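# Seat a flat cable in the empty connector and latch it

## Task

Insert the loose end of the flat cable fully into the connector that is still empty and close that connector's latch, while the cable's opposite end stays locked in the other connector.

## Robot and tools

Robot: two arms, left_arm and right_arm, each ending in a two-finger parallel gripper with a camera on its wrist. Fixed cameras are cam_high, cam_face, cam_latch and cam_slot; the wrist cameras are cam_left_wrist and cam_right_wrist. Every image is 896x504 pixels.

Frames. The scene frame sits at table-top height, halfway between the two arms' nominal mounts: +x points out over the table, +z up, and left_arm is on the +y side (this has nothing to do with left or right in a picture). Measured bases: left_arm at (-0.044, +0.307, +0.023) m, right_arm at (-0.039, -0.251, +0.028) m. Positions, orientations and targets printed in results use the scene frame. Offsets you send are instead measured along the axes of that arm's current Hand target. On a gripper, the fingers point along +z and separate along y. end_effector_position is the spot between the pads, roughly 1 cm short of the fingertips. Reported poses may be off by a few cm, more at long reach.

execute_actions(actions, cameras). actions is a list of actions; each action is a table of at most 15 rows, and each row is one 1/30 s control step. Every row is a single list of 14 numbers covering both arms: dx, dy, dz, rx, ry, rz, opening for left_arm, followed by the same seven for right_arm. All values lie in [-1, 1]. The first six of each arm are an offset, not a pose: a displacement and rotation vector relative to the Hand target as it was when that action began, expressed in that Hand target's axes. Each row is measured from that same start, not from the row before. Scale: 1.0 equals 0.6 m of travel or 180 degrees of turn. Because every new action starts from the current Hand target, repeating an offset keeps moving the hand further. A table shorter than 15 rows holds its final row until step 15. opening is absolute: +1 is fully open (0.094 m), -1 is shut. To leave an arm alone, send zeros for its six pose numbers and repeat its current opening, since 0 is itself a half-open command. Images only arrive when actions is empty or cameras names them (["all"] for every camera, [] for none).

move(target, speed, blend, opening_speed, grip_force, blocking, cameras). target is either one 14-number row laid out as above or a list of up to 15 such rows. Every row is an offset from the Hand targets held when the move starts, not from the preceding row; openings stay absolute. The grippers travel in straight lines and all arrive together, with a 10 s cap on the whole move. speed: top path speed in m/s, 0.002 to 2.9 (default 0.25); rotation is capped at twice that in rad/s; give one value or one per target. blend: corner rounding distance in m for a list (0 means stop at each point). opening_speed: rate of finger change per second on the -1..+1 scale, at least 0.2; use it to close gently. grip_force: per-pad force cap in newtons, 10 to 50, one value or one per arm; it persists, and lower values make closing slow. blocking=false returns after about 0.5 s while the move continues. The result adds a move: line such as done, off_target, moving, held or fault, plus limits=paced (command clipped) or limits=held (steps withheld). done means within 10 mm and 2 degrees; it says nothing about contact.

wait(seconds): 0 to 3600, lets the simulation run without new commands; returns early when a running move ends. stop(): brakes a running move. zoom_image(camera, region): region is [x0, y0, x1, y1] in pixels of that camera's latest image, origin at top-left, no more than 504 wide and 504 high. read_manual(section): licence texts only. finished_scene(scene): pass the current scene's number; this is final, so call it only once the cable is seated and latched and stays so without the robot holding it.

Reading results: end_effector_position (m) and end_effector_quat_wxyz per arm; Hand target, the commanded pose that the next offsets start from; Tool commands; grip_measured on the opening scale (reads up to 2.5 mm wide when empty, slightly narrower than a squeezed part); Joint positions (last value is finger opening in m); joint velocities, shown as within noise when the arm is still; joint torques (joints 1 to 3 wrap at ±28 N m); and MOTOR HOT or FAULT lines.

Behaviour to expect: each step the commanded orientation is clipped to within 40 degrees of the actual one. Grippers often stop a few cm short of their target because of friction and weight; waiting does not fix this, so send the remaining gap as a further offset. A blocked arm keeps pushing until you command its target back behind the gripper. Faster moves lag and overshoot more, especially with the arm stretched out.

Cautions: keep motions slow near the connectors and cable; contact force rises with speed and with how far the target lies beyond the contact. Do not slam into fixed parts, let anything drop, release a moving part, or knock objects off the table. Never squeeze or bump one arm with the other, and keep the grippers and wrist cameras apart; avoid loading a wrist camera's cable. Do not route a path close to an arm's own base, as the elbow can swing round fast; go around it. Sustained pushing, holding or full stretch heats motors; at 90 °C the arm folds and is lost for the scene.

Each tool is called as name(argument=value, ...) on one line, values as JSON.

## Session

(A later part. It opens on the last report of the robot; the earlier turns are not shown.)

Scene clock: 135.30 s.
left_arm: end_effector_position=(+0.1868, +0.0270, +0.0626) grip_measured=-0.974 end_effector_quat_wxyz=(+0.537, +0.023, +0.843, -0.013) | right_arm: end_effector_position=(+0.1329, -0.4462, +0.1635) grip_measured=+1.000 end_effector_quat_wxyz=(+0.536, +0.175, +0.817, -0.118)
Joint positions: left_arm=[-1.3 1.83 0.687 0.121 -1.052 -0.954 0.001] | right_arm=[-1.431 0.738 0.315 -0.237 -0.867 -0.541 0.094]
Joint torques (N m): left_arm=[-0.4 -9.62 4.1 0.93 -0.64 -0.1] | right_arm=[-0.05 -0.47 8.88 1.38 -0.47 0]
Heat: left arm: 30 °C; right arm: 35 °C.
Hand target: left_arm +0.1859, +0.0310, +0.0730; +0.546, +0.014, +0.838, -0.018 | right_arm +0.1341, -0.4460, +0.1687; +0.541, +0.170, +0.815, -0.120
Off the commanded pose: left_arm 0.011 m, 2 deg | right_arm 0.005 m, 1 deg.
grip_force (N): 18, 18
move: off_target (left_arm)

move(target=[0.0016, 0.0022, 0.0004, 0, 0, 0, -1, 0, 0, 0, 0, 0, 0, 1], speed=0.03, cameras=["cam_latch", "cam_slot"])

zoom_image(camera="cam_latch", region=[390, 325, 440, 395])

zoom_image(camera="cam_slot", region=[430, 250, 550, 350])

Scene clock: 136.83 s.
left_arm: end_effector_position=(+0.1862, +0.0299, +0.0611) grip_measured=-0.974 end_effector_quat_wxyz=(+0.536, +0.025, +0.844, -0.010) | right_arm: end_effector_position=(+0.1329, -0.4462, +0.1635) grip_measured=+1.000 end_effector_quat_wxyz=(+0.536, +0.175, +0.817, -0.118)
Joint positions: left_arm=[-1.3 1.828 0.677 0.121 -1.052 -0.954 0.001] | right_arm=[-1.431 0.738 0.315 -0.237 -0.867 -0.541 0.094]
Joint torques (N m): left_arm=[-0.35 -9.37 4.27 0.98 -0.64 -0.1] | right_arm=[-0.1 -0.51 8.91 1.37 -0.47 0]
Heat: left arm: 30 °C; right arm: 35 °C.
Hand target: left_arm +0.1858, +0.0324, +0.0720; +0.546, +0.014, +0.838, -0.018 | right_arm +0.1341, -0.4460, +0.1687; +0.541, +0.170, +0.815, -0.120
Off the commanded pose: left_arm 0.011 m, 2 deg | right_arm 0.005 m, 1 deg.
grip_force (N): 18, 18
move: off_target (left_arm)

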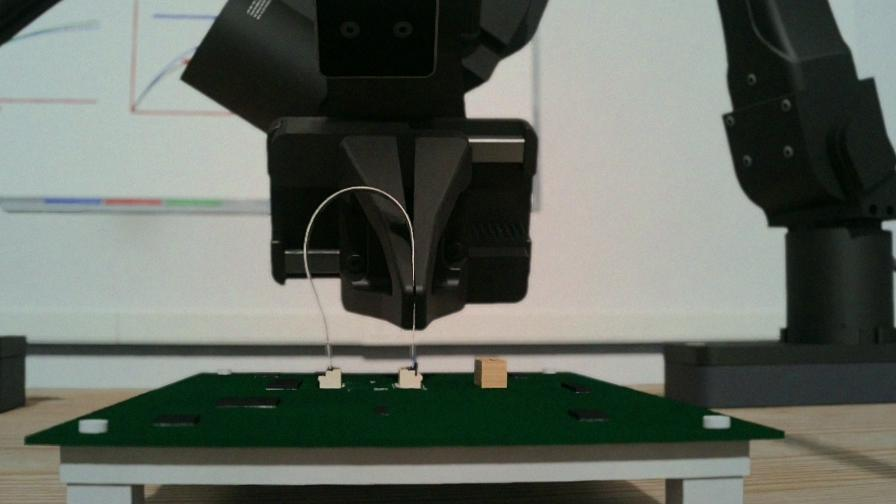

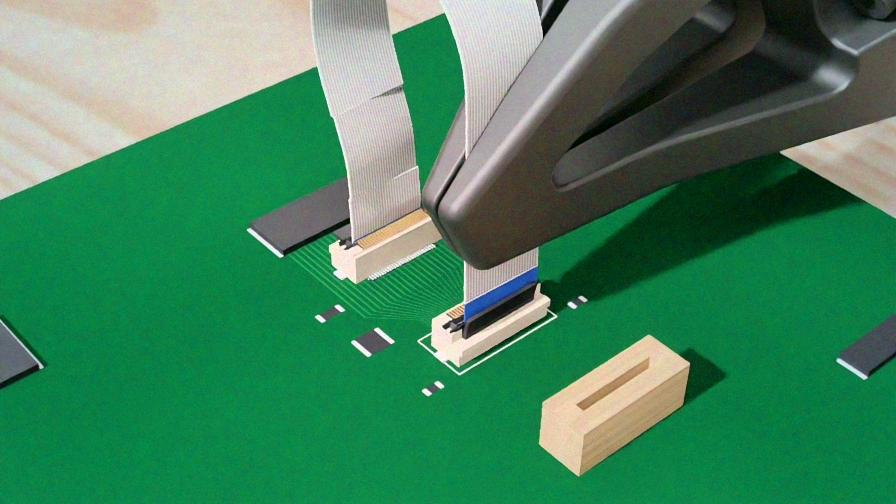

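Scaled by 7.200 from the camera's image (finer frame: 1280x720).

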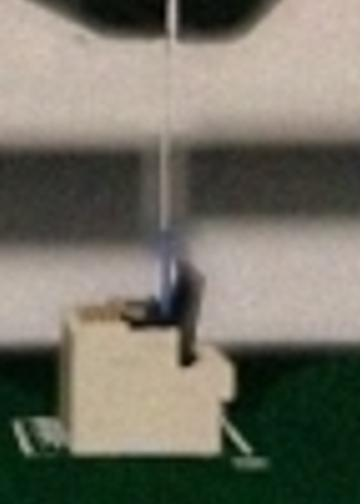

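Scaled by 4.200 from the camera's image (finer frame: 1280x720).

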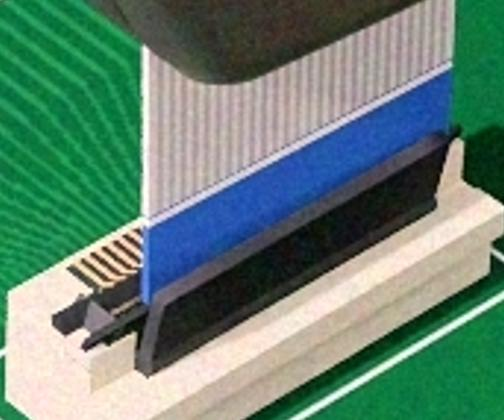

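move(target=[-0.0005, -0.0012, 0.0006, 0, 0, -0.0075, -1, 0, 0, 0, 0, 0, 0, 1], speed=0.03, cameras=["cam_latch", "cam_slot"])

zoom_image(camera="cam_latch", region=[390, 325, 440, 395])

zoom_image(camera="cam_slot", region=[430, 250, 550, 350])

Scene clock: 140.13 s.
left_arm: end_effector_position=(+0.1862, +0.0299, +0.0611) grip_measured=-0.974 end_effector_quat_wxyz=(+0.536, +0.016, +0.844, -0.015) | right_arm: end_effector_position=(+0.1329, -0.4462, +0.1635) grip_measured=+1.000 end_effector_quat_wxyz=(+0.536, +0.175, +0.817, -0.118)
Joint positions: left_arm=[-1.3 1.828 0.677 0.121 -1.052 -0.976 0.001] | right_arm=[-1.431 0.738 0.315 -0.237 -0.867 -0.541 0.094]
Joint torques (N m): left_arm=[-0.29 -9.33 4.52 0.97 -0.62 -0.11] | right_arm=[-0.09 -0.47 8.94 1.39 -0.47 -0.02]
Heat: left arm: 30 °C; right arm: 35 °C.
Hand target: left_arm +0.1862, +0.0316, +0.0722; +0.546, +0.004, +0.838, -0.024 | right_arm +0.1341, -0.4460, +0.1687; +0.541, +0.170, +0.815, -0.120
Off the commanded pose: left_arm 0.011 m, 2 deg | right_arm 0.005 m, 1 deg.
grip_force (N): 18, 18
move: off_target (left_arm)

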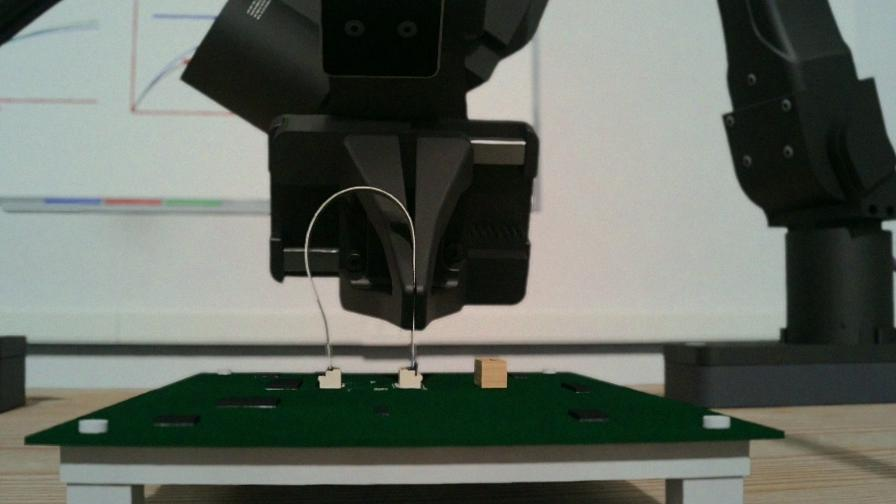

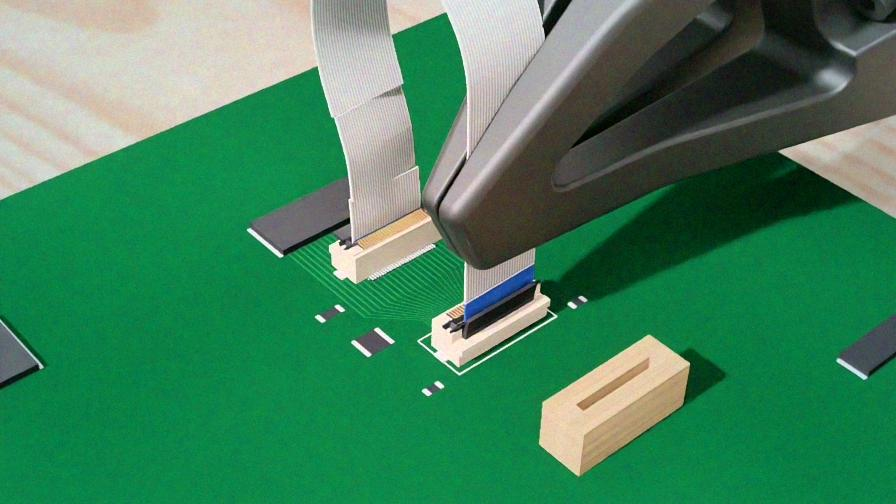

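Scaled by 7.200 from the camera's image (finer frame: 1280x720).

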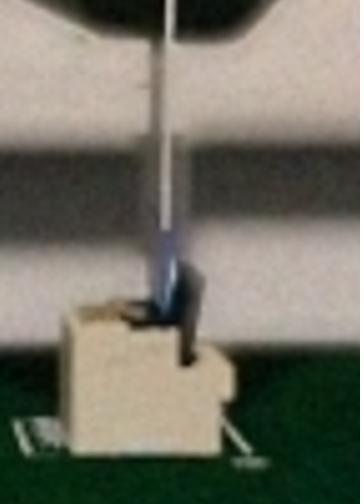

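Scaled by 4.200 from the camera's image (finer frame: 1280x720).

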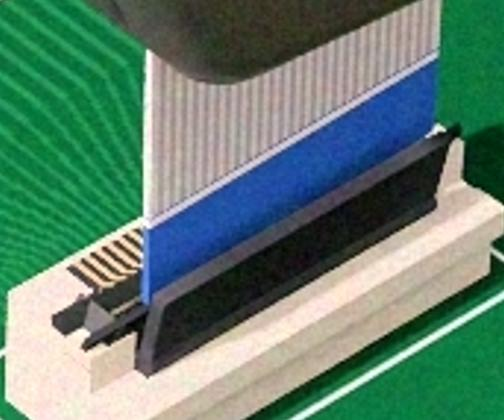

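move(target=[[-0.0249, 0.002, -0.008, -0.0071, 0.0005, 0.0093, -1, 0, 0, 0, 0, 0, 0, 1], [0.0133, 0.0035, 0.0089, -0.0071, 0.0005, 0.0093, -1, 0, 0, 0, 0, 0, 0, 1]], speed=[0.08, 0.05], cameras=["cam_latch", "cam_slot"])

zoom_image(camera="cam_latch", region=[390, 325, 440, 395])

zoom_image(camera="cam_slot", region=[420, 230, 560, 350])

Scene clock: 145.87 s.
left_arm: end_effector_position=(+0.1857, +0.0335, +0.0603) grip_measured=-0.974 end_effector_quat_wxyz=(+0.535, +0.019, +0.844, -0.007) | right_arm: end_effector_position=(+0.1329, -0.4462, +0.1635) grip_measured=+1.000 end_effector_quat_wxyz=(+0.536, +0.175, +0.817, -0.118)
Joint positions: left_arm=[-1.3 1.826 0.677 0.096 -1.057 -0.981 0.001] | right_arm=[-1.431 0.738 0.315 -0.237 -0.867 -0.541 0.094]
Joint torques (N m): left_arm=[-0.08 -5.86 5.64 1.14 -0.69 -0.08] | right_arm=[-0.02 -0.46 8.85 1.37 -0.46 -0.01]
Heat: left arm: 30 °C; right arm: 35 °C.
Hand target: left_arm +0.1879, +0.0333, +0.0626; +0.545, +0.010, +0.838, -0.007 | right_arm +0.1341, -0.4460, +0.1687; +0.541, +0.170, +0.815, -0.120
Off the commanded pose: left_arm 0.003 m, 2 deg | right_arm 0.005 m, 1 deg.
grip_force (N): 18, 18
move: done

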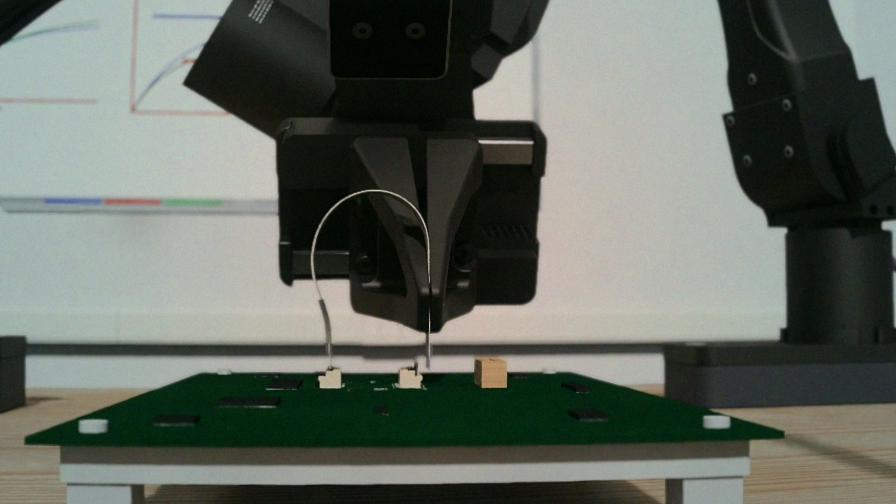

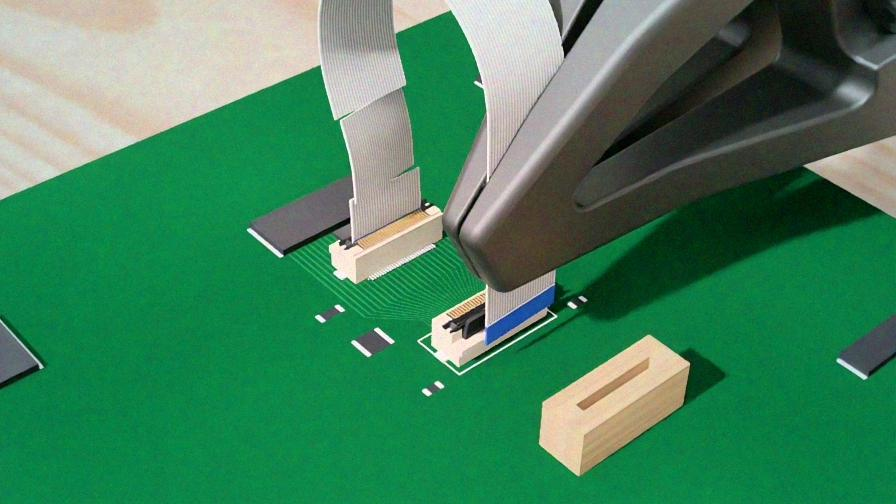

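Scaled by 7.200 from the camera's image (finer frame: 1280x720).

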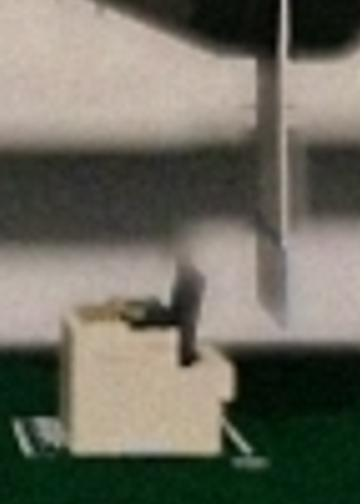

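Scaled by 3.600 from the camera's image (finer frame: 1280x720).

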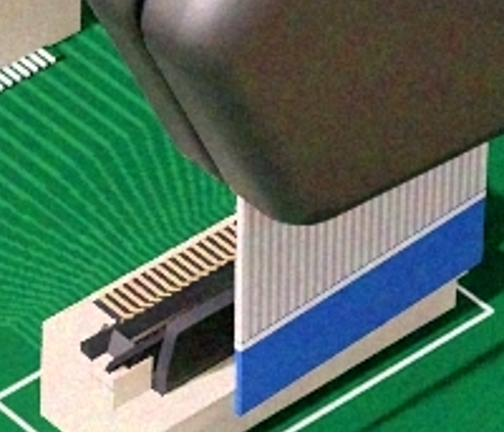

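move(target=[[-0.0317, 0.0274, -0.0124, 0, 0, -0.004, -1, 0, 0, 0, 0, 0, 0, 1], [-0.0138, -0.0143, -0.0034, 0, 0, -0.004, -1, 0, 0, 0, 0, 0, 0, 1]], speed=[0.08, 0.05], cameras=["cam_latch", "cam_slot"])

zoom_image(camera="cam_latch", region=[390, 325, 440, 395])

zoom_image(camera="cam_slot", region=[420, 230, 560, 350])

Scene clock: 149.60 s.
left_arm: end_effector_position=(+0.1866, +0.0302, +0.0649) grip_measured=-0.974 end_effector_quat_wxyz=(+0.535, +0.014, +0.845, -0.010) | right_arm: end_effector_position=(+0.1329, -0.4462, +0.1635) grip_measured=+1.000 end_effector_quat_wxyz=(+0.536, +0.175, +0.817, -0.118)
Joint positions: left_arm=[-1.3 1.819 0.696 0.07 -1.057 -0.992 0.001] | right_arm=[-1.431 0.738 0.315 -0.237 -0.867 -0.541 0.094]
Joint torques (N m): left_arm=[-0.29 -5.79 8.31 0.86 -0.7 -0.11] | right_arm=[-0.13 -0.49 8.88 1.39 -0.48 0]
Heat: left arm: 30 °C; right arm: 35 °C.
Hand target: left_arm +0.1891, +0.0247, +0.0710; +0.545, +0.005, +0.838, -0.010 | right_arm +0.1341, -0.4460, +0.1687; +0.541, +0.170, +0.815, -0.120
Off the commanded pose: left_arm 0.009 m, 2 deg | right_arm 0.005 m, 1 deg.
grip_force (N): 18, 18
move: done

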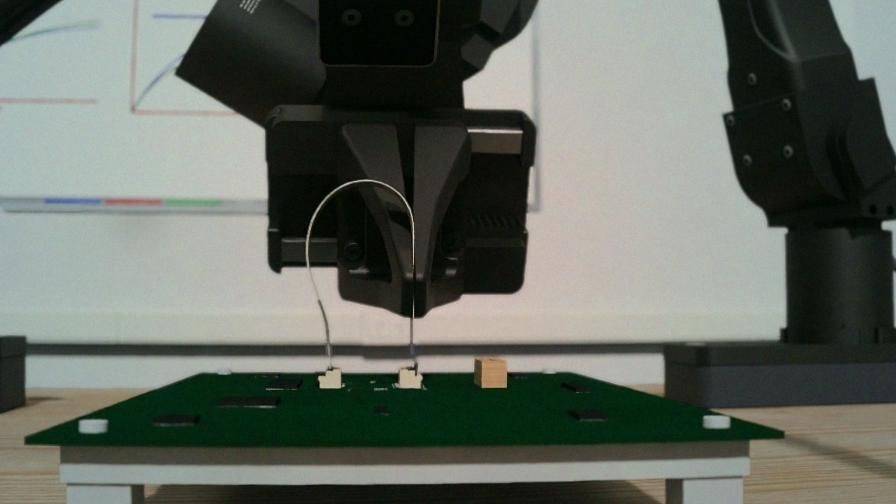

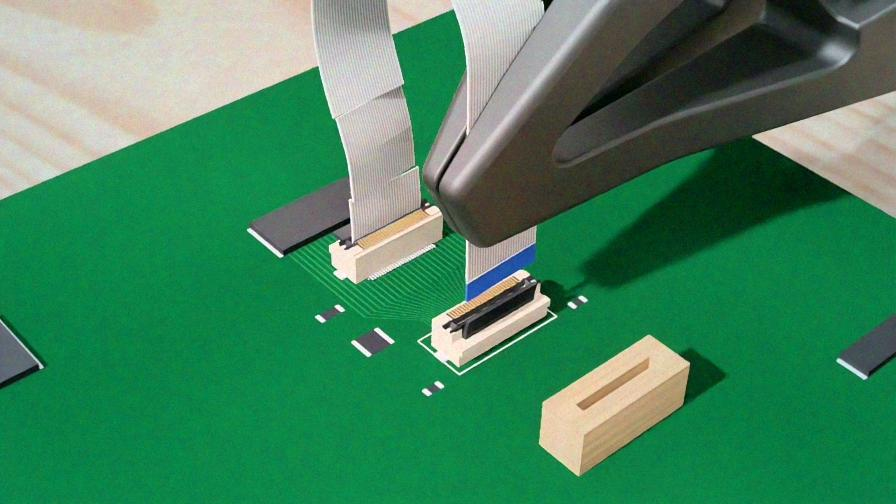

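Scaled by 7.200 from the camera's image (finer frame: 1280x720).

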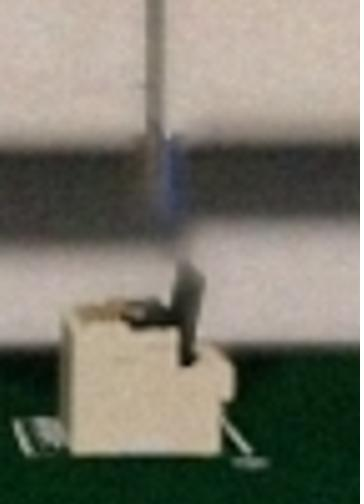

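Scaled by 3.600 from the camera's image (finer frame: 1280x720).

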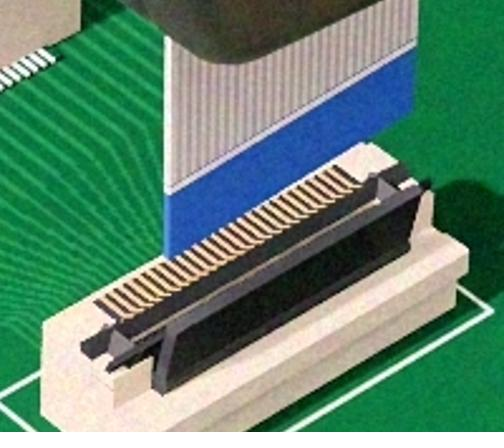

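move(target=[0.001, -0.0022, 0.006, 0, 0, 0, -1, 0, 0, 0, 0, 0, 0, 1], speed=0.03, cameras=["cam_latch", "cam_slot"])

zoom_image(camera="cam_latch", region=[390, 325, 440, 395])

zoom_image(camera="cam_slot", region=[420, 230, 560, 350])

Scene clock: 152.13 s.
left_arm: end_effector_position=(+0.1864, +0.0313, +0.0610) grip_measured=-0.974 end_effector_quat_wxyz=(+0.534, +0.017, +0.845, -0.004) | right_arm: end_effector_position=(+0.1329, -0.4462, +0.1635) grip_measured=+1.000 end_effector_quat_wxyz=(+0.536, +0.175, +0.817, -0.118)
Joint positions: left_arm=[-1.3 1.832 0.696 0.07 -1.057 -0.992 0.001] | right_arm=[-1.431 0.738 0.315 -0.237 -0.867 -0.541 0.094]
Joint torques (N m): left_arm=[0.39 -5.98 8.57 1.07 -0.66 0.04] | right_arm=[-0.08 -0.44 8.91 1.38 -0.47 0]
Heat: left arm: 30 °C; right arm: 35 °C.
Hand target: left_arm +0.1921, +0.0233, +0.0690; +0.545, +0.005, +0.838, -0.010 | right_arm +0.1341, -0.4460, +0.1687; +0.541, +0.170, +0.815, -0.120
Off the commanded pose: left_arm 0.013 m, 2 deg | right_arm 0.005 m, 1 deg.
grip_force (N): 18, 18
move: off_target (left_arm)

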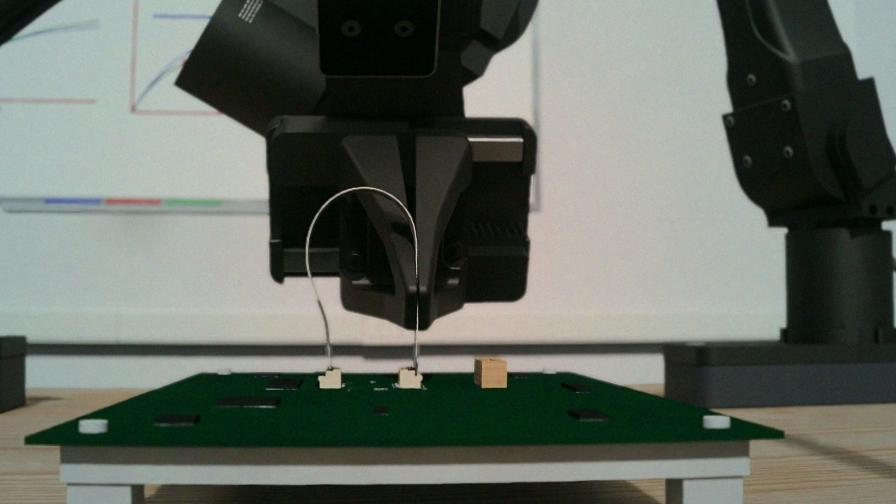

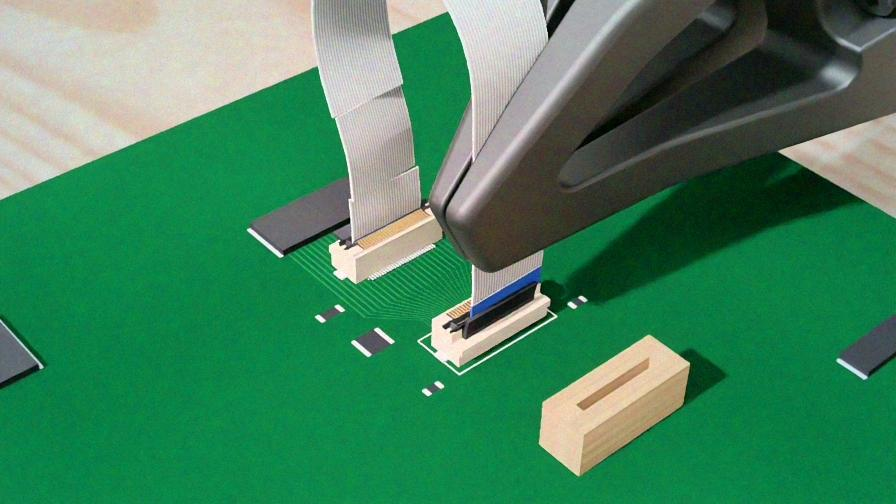

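Scaled by 7.200 from the camera's image (finer frame: 1280x720).

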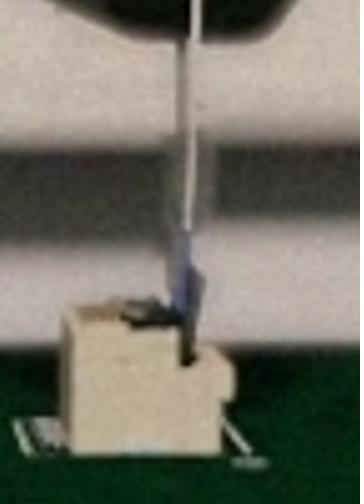

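Scaled by 3.600 from the camera's image (finer frame: 1280x720).

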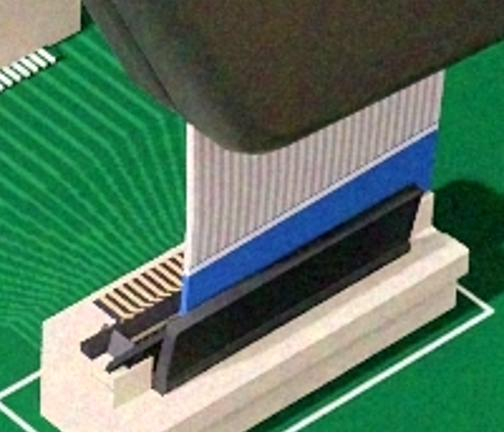

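move(target=[[-0.0254, 0.0388, -0.0095, 0, 0, 0, -1, 0, 0, 0, 0, 0, 0, 1], [-0.004, -0.0027, 0.0009, 0, 0, 0, -1, 0, 0, 0, 0, 0, 0, 1]], speed=[0.08, 0.05], cameras=["cam_latch", "cam_slot"])

zoom_image(camera="cam_latch", region=[390, 325, 440, 395])

zoom_image(camera="cam_slot", region=[420, 230, 560, 350])

Scene clock: 156.87 s.
left_arm: end_effector_position=(+0.1900, +0.0294, +0.0631) grip_measured=-0.974 end_effector_quat_wxyz=(+0.532, +0.019, +0.846, -0.003) | right_arm: end_effector_position=(+0.1329, -0.4462, +0.1635) grip_measured=+1.000 end_effector_quat_wxyz=(+0.536, +0.175, +0.817, -0.118)
Joint positions: left_arm=[-1.288 1.829 0.707 0.071 -1.048 -0.97 0.001] | right_arm=[-1.431 0.738 0.315 -0.237 -0.867 -0.541 0.094]
Joint torques (N m): left_arm=[-0.25 -5.9 8.4 1.04 -0.72 -0.13] | right_arm=[-0.1 -0.47 8.92 1.38 -0.47 -0.01]
Heat: left arm: 30 °C; right arm: 35 °C.
Hand target: left_arm +0.1936, +0.0217, +0.0710; +0.545, +0.005, +0.838, -0.010 | right_arm +0.1341, -0.4460, +0.1687; +0.541, +0.170, +0.815, -0.120
Off the commanded pose: left_arm 0.012 m, 3 deg | right_arm 0.005 m, 1 deg.
grip_force (N): 18, 18
move: off_target (left_arm)

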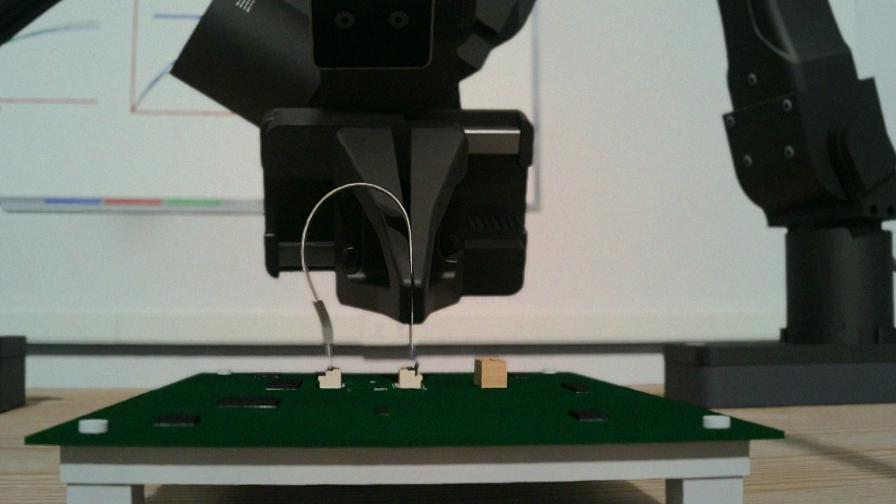

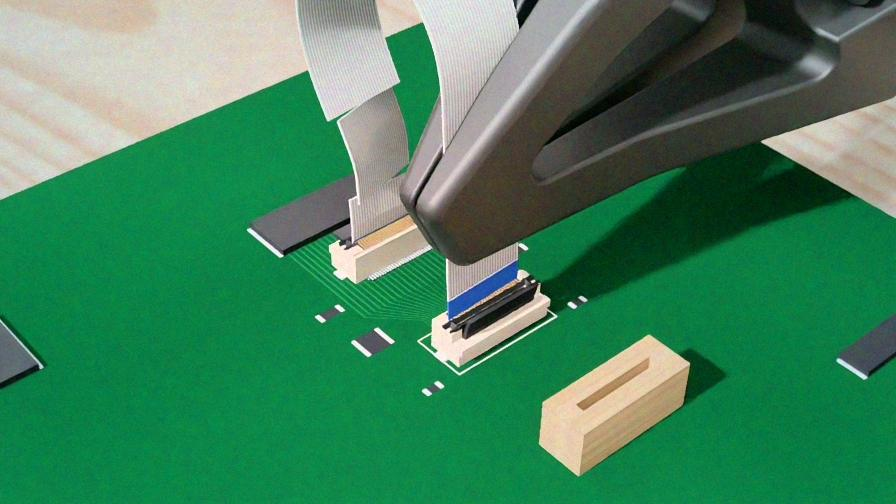

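Scaled by 7.200 from the camera's image (finer frame: 1280x720).

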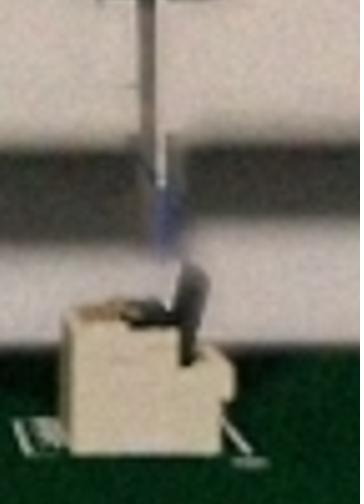

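Scaled by 3.600 from the camera's image (finer frame: 1280x720).

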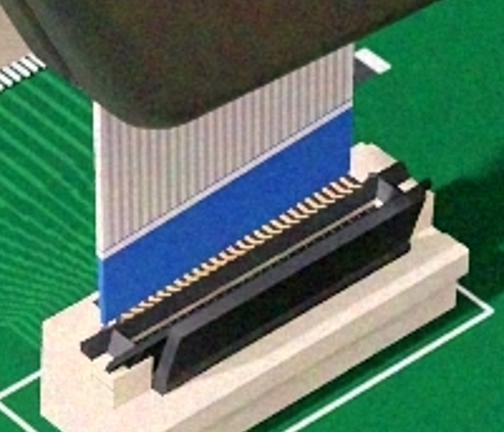

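move(target=[0.0006, -0.0036, -0.0057, 0, 0, -0.0067, -1, 0, 0, 0, 0, 0, 0, 1], speed=0.03, cameras=["cam_latch", "cam_slot"])

zoom_image(camera="cam_latch", region=[390, 325, 440, 395])

zoom_image(camera="cam_slot", region=[420, 230, 560, 350])

Scene clock: 160.27 s.
left_arm: end_effector_position=(+0.1878, +0.0252, +0.0658) grip_measured=-0.974 end_effector_quat_wxyz=(+0.534, +0.005, +0.845, -0.016) | right_arm: end_effector_position=(+0.1329, -0.4462, +0.1635) grip_measured=+1.000 end_effector_quat_wxyz=(+0.536, +0.175, +0.817, -0.118)
Joint positions: left_arm=[-1.299 1.829 0.719 0.058 -1.054 -1.013 0.001] | right_arm=[-1.431 0.738 0.315 -0.237 -0.867 -0.541 0.094]
Joint torques (N m): left_arm=[-0.35 -5.87 8.39 0.86 -0.73 -0.13] | right_arm=[-0.09 -0.47 8.92 1.38 -0.46 0]
Heat: left arm: 30 °C; right arm: 35 °C.
Hand target: left_arm +0.1904, +0.0196, +0.0722; +0.545, -0.004, +0.838, -0.016 | right_arm +0.1341, -0.4460, +0.1687; +0.541, +0.170, +0.815, -0.120
Off the commanded pose: left_arm 0.009 m, 2 deg | right_arm 0.005 m, 1 deg.
grip_force (N): 18, 18
move: done

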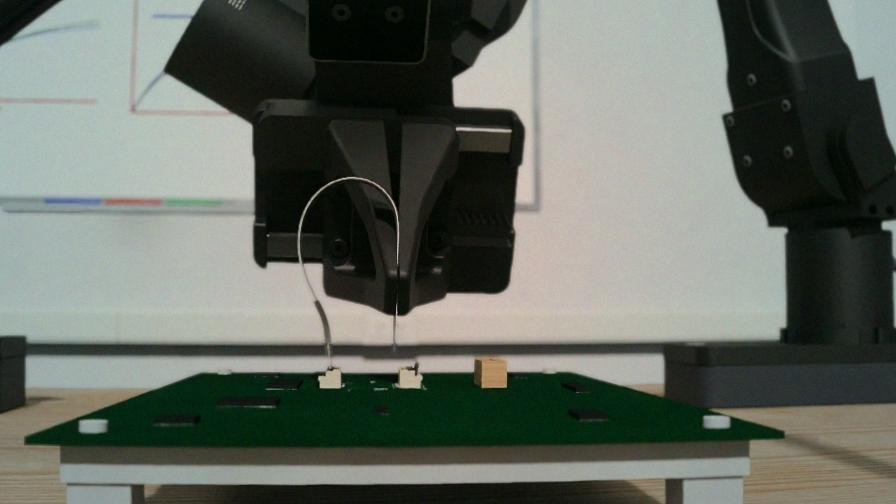

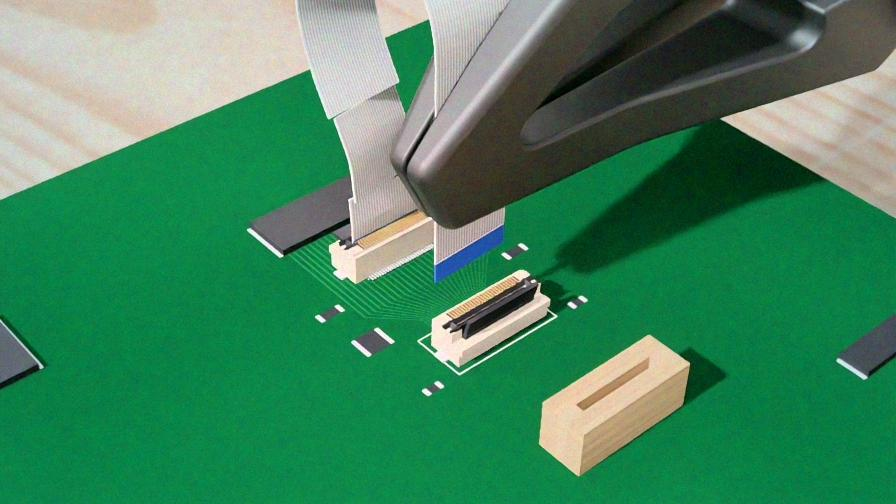

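Scaled by 7.200 from the camera's image (finer frame: 1280x720).

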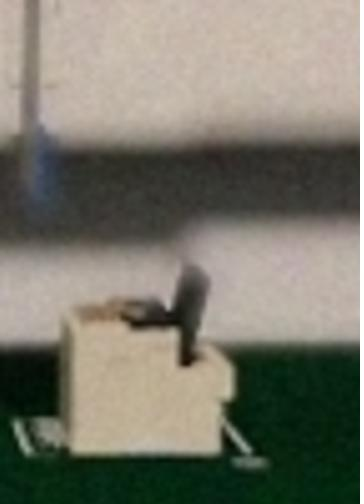

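Scaled by 3.600 from the camera's image (finer frame: 1280x720).

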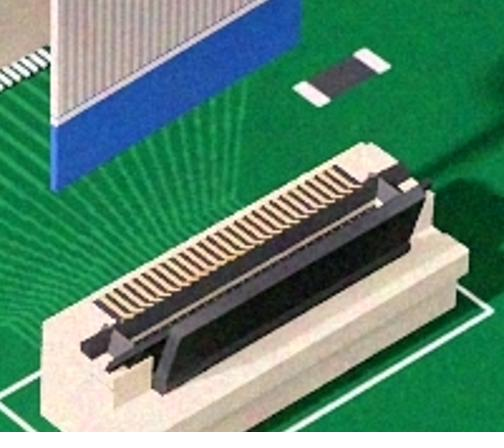

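move(target=[0.0036, 0.0041, 0.0004, -0.003, 0.002, 0.0067, -1, 0, 0, 0, 0, 0, 0, 1], speed=0.03, cameras=["cam_latch", "cam_slot"])

zoom_image(camera="cam_latch", region=[390, 325, 440, 395])

zoom_image(camera="cam_slot", region=[420, 230, 560, 350])

Scene clock: 164.13 s.
left_arm: end_effector_position=(+0.1871, +0.0284, +0.0640) grip_measured=-0.974 end_effector_quat_wxyz=(+0.532, +0.011, +0.847, -0.006) | right_arm: end_effector_position=(+0.1329, -0.4462, +0.1635) grip_measured=+1.000 end_effector_quat_wxyz=(+0.536, +0.175, +0.817, -0.118)
Joint positions: left_arm=[-1.299 1.829 0.719 0.035 -1.054 -1.014 0.001] | right_arm=[-1.431 0.738 0.315 -0.237 -0.867 -0.541 0.094]
Joint torques (N m): left_arm=[-0.35 -5.55 8.64 0.84 -0.73 -0.11] | right_arm=[-0.1 -0.53 8.9 1.38 -0.49 -0.01]
Heat: left arm: 30 °C; right arm: 35 °C.
Hand target: left_arm +0.1897, +0.0220, +0.0700; +0.543, +0.002, +0.840, -0.006 | right_arm +0.1341, -0.4460, +0.1687; +0.541, +0.170, +0.815, -0.120
Off the commanded pose: left_arm 0.009 m, 2 deg | right_arm 0.005 m, 1 deg.
grip_force (N): 18, 18
move: done

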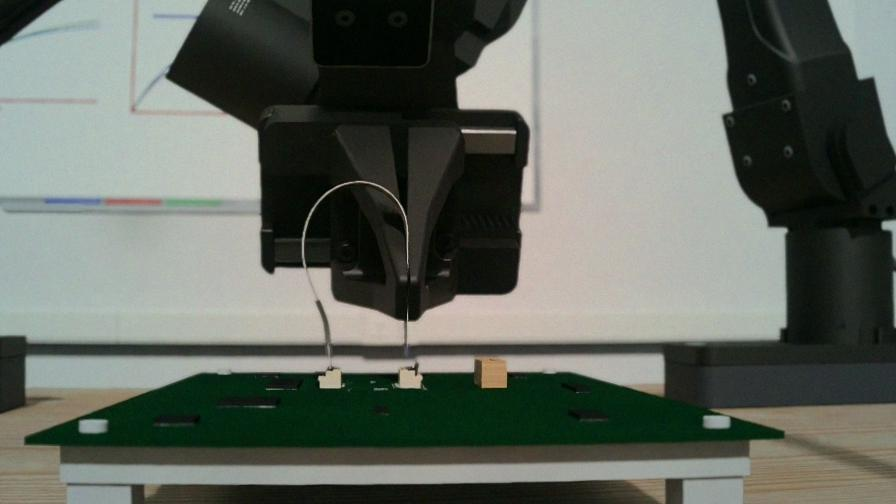

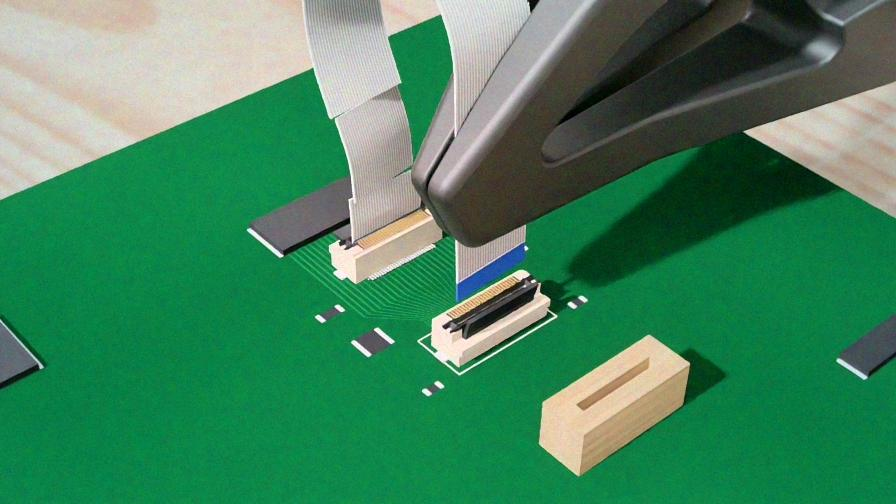

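Scaled by 7.200 from the camera's image (finer frame: 1280x720).

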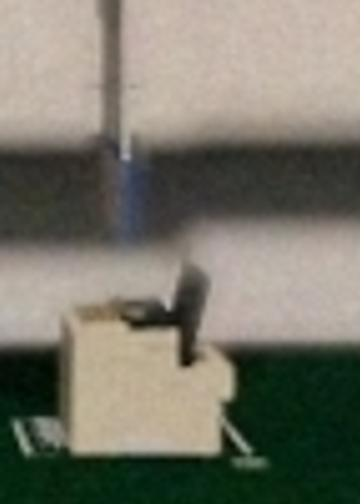

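Scaled by 3.600 from the camera's image (finer frame: 1280x720).

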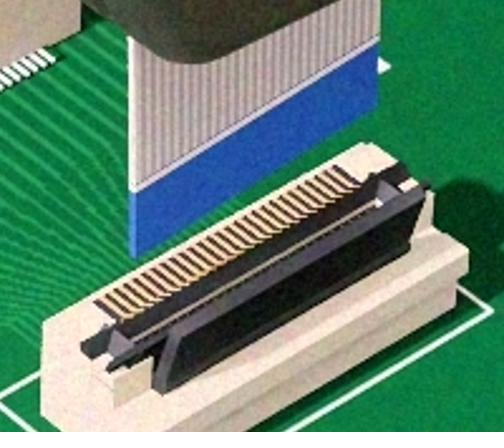

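move(target=[0.0016, -0.0018, 0.0013, 0, 0, 0, -1, 0, 0, 0, 0, 0, 0, 1], speed=0.03, cameras=["cam_latch", "cam_slot"])

zoom_image(camera="cam_latch", region=[390, 325, 440, 395])

zoom_image(camera="cam_slot", region=[420, 230, 560, 350])

Scene clock: 166.00 s.
left_arm: end_effector_position=(+0.1874, +0.0272, +0.0619) grip_measured=-0.974 end_effector_quat_wxyz=(+0.531, +0.012, +0.847, -0.004) | right_arm: end_effector_position=(+0.1329, -0.4462, +0.1635) grip_measured=+1.000 end_effector_quat_wxyz=(+0.536, +0.175, +0.817, -0.118)
Joint positions: left_arm=[-1.299 1.842 0.726 0.034 -1.054 -1.015 0.001] | right_arm=[-1.431 0.738 0.315 -0.237 -0.867 -0.541 0.094]
Joint torques (N m): left_arm=[-0.38 -6.05 8.31 0.86 -0.72 -0.1] | right_arm=[-0.1 -0.47 8.91 1.38 -0.48 -0.01]
Heat: left arm: 30 °C; right arm: 35 °C.
Hand target: left_arm +0.1900, +0.0210, +0.0687; +0.542, +0.002, +0.840, -0.006 | right_arm +0.1341, -0.4460, +0.1687; +0.541, +0.170, +0.815, -0.120
Off the commanded pose: left_arm 0.010 m, 2 deg | right_arm 0.005 m, 1 deg.
grip_force (N): 18, 18
move: done

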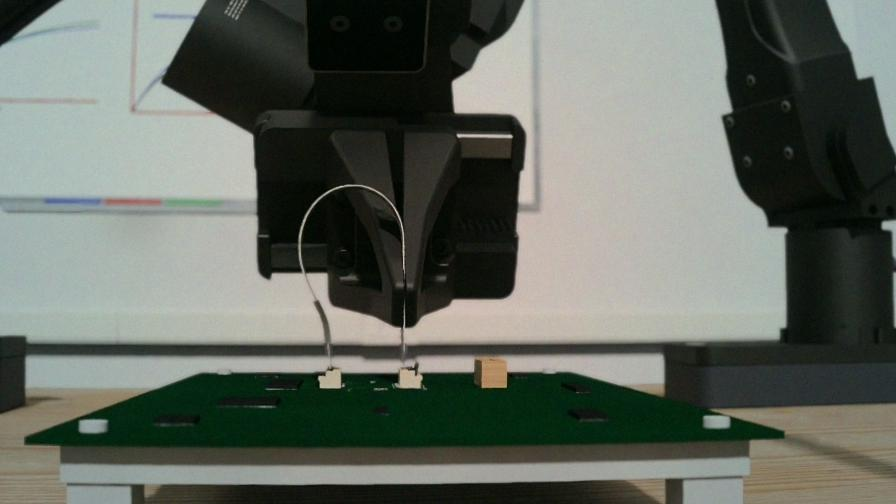

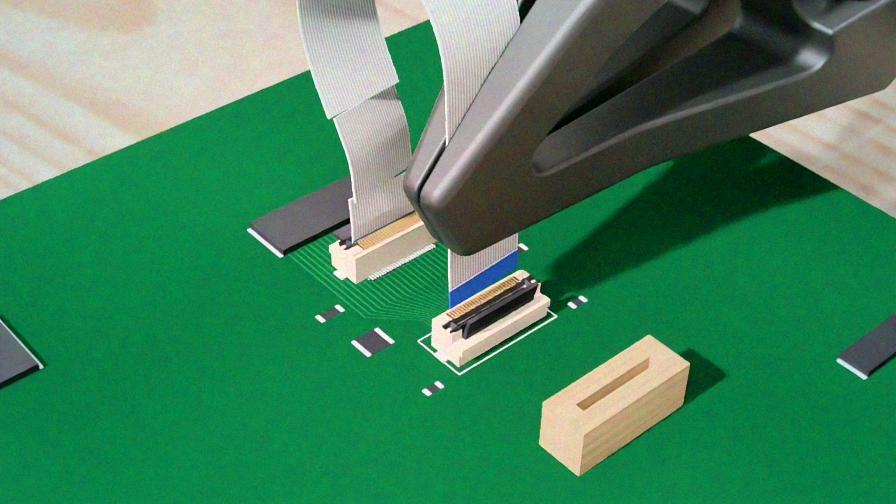

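Scaled by 7.200 from the camera's image (finer frame: 1280x720).

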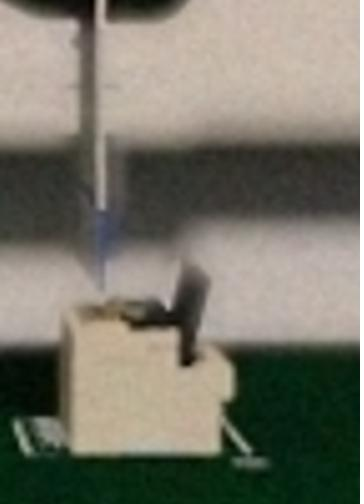

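Scaled by 3.600 from the camera's image (finer frame: 1280x720).

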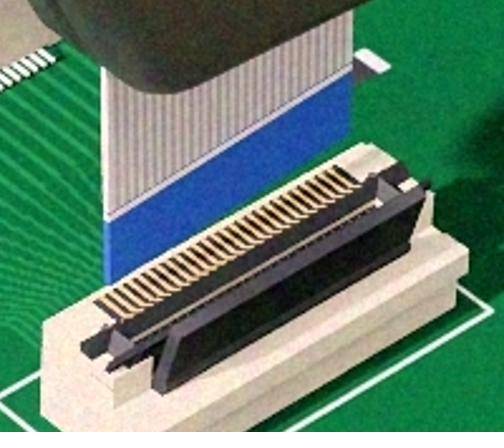

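move(target=[0.0008, 0.0015, 0.0003, 0.0048, -0.0027, 0.0042, -1, 0, 0, 0, 0, 0, 0, 1], speed=0.03, cameras=["cam_latch", "cam_slot"])

zoom_image(camera="cam_latch", region=[390, 325, 440, 395])

zoom_image(camera="cam_slot", region=[420, 230, 560, 350])

Scene clock: 174.67 s.
left_arm: end_effector_position=(+0.1885, +0.0229, +0.0643) grip_measured=-0.974 end_effector_quat_wxyz=(+0.535, +0.016, +0.845, -0.009) | right_arm: end_effector_position=(+0.1329, -0.4462, +0.1635) grip_measured=+1.000 end_effector_quat_wxyz=(+0.536, +0.175, +0.817, -0.118)
Joint positions: left_arm=[-1.299 1.842 0.726 0.066 -1.054 -0.986 0.001] | right_arm=[-1.431 0.738 0.315 -0.237 -0.867 -0.541 0.094]
Joint torques (N m): left_arm=[-0.29 -6.41 5.75 1.14 -0.71 0.04] | right_arm=[-0.09 -0.44 8.9 1.37 -0.47 0]
Heat: left arm: 30 °C; right arm: 35 °C.
Hand target: left_arm +0.1900, +0.0219, +0.0682; +0.546, +0.012, +0.838, -0.009 | right_arm +0.1341, -0.4460, +0.1687; +0.541, +0.170, +0.815, -0.120
Off the commanded pose: left_arm 0.004 m, 2 deg | right_arm 0.005 m, 1 deg.
grip_force (N): 18, 18
move: done

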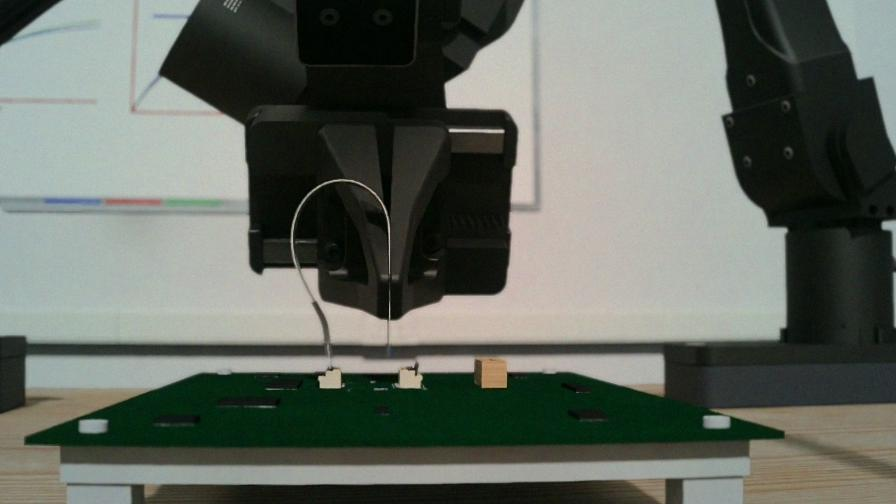

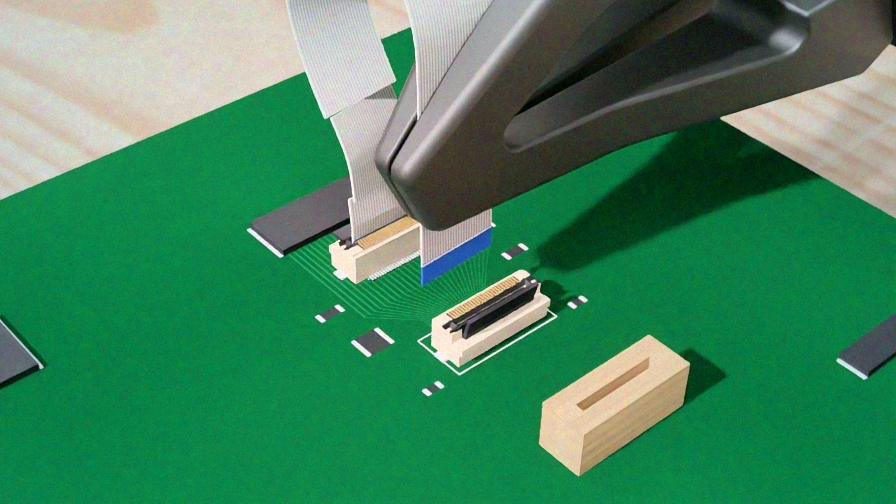

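Scaled by 7.200 from the camera's image (finer frame: 1280x720).

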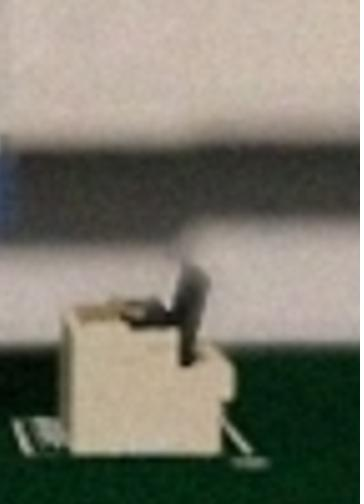

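Scaled by 3.600 from the camera's image (finer frame: 1280x720).

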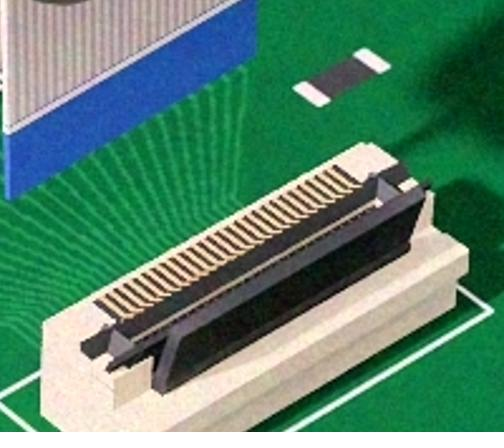

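move(target=[0.011, 0.0132, -0.0023, 0, 0, 0, -1, 0, 0, 0, 0, 0, 0, 1], speed=0.03)

Scene clock: 179.33 s.
left_arm: end_effector_position=(+0.1864, +0.0268, +0.0611) grip_measured=-0.974 end_effector_quat_wxyz=(+0.536, +0.017, +0.844, -0.011) | right_arm: end_effector_position=(+0.1329, -0.4462, +0.1635) grip_measured=+1.000 end_effector_quat_wxyz=(+0.536, +0.175, +0.817, -0.118)
Joint positions: left_arm=[-1.304 1.842 0.701 0.094 -1.059 -0.986 0.001] | right_arm=[-1.431 0.738 0.315 -0.237 -0.867 -0.541 0.094]
Joint torques (N m): left_arm=[-0.38 -6.68 4.31 1.13 -0.69 -0.06] | right_arm=[-0.05 -0.49 8.92 1.38 -0.48 -0.01]
Heat: left arm: 30 °C; right arm: 35 °C.
Hand target: left_arm +0.1862, +0.0298, +0.0627; +0.546, +0.012, +0.838, -0.009 | right_arm +0.1341, -0.4460, +0.1687; +0.541, +0.170, +0.815, -0.120
Off the commanded pose: left_arm 0.003 m, 1 deg | right_arm 0.005 m, 1 deg.
grip_force (N): 18, 18
move: done


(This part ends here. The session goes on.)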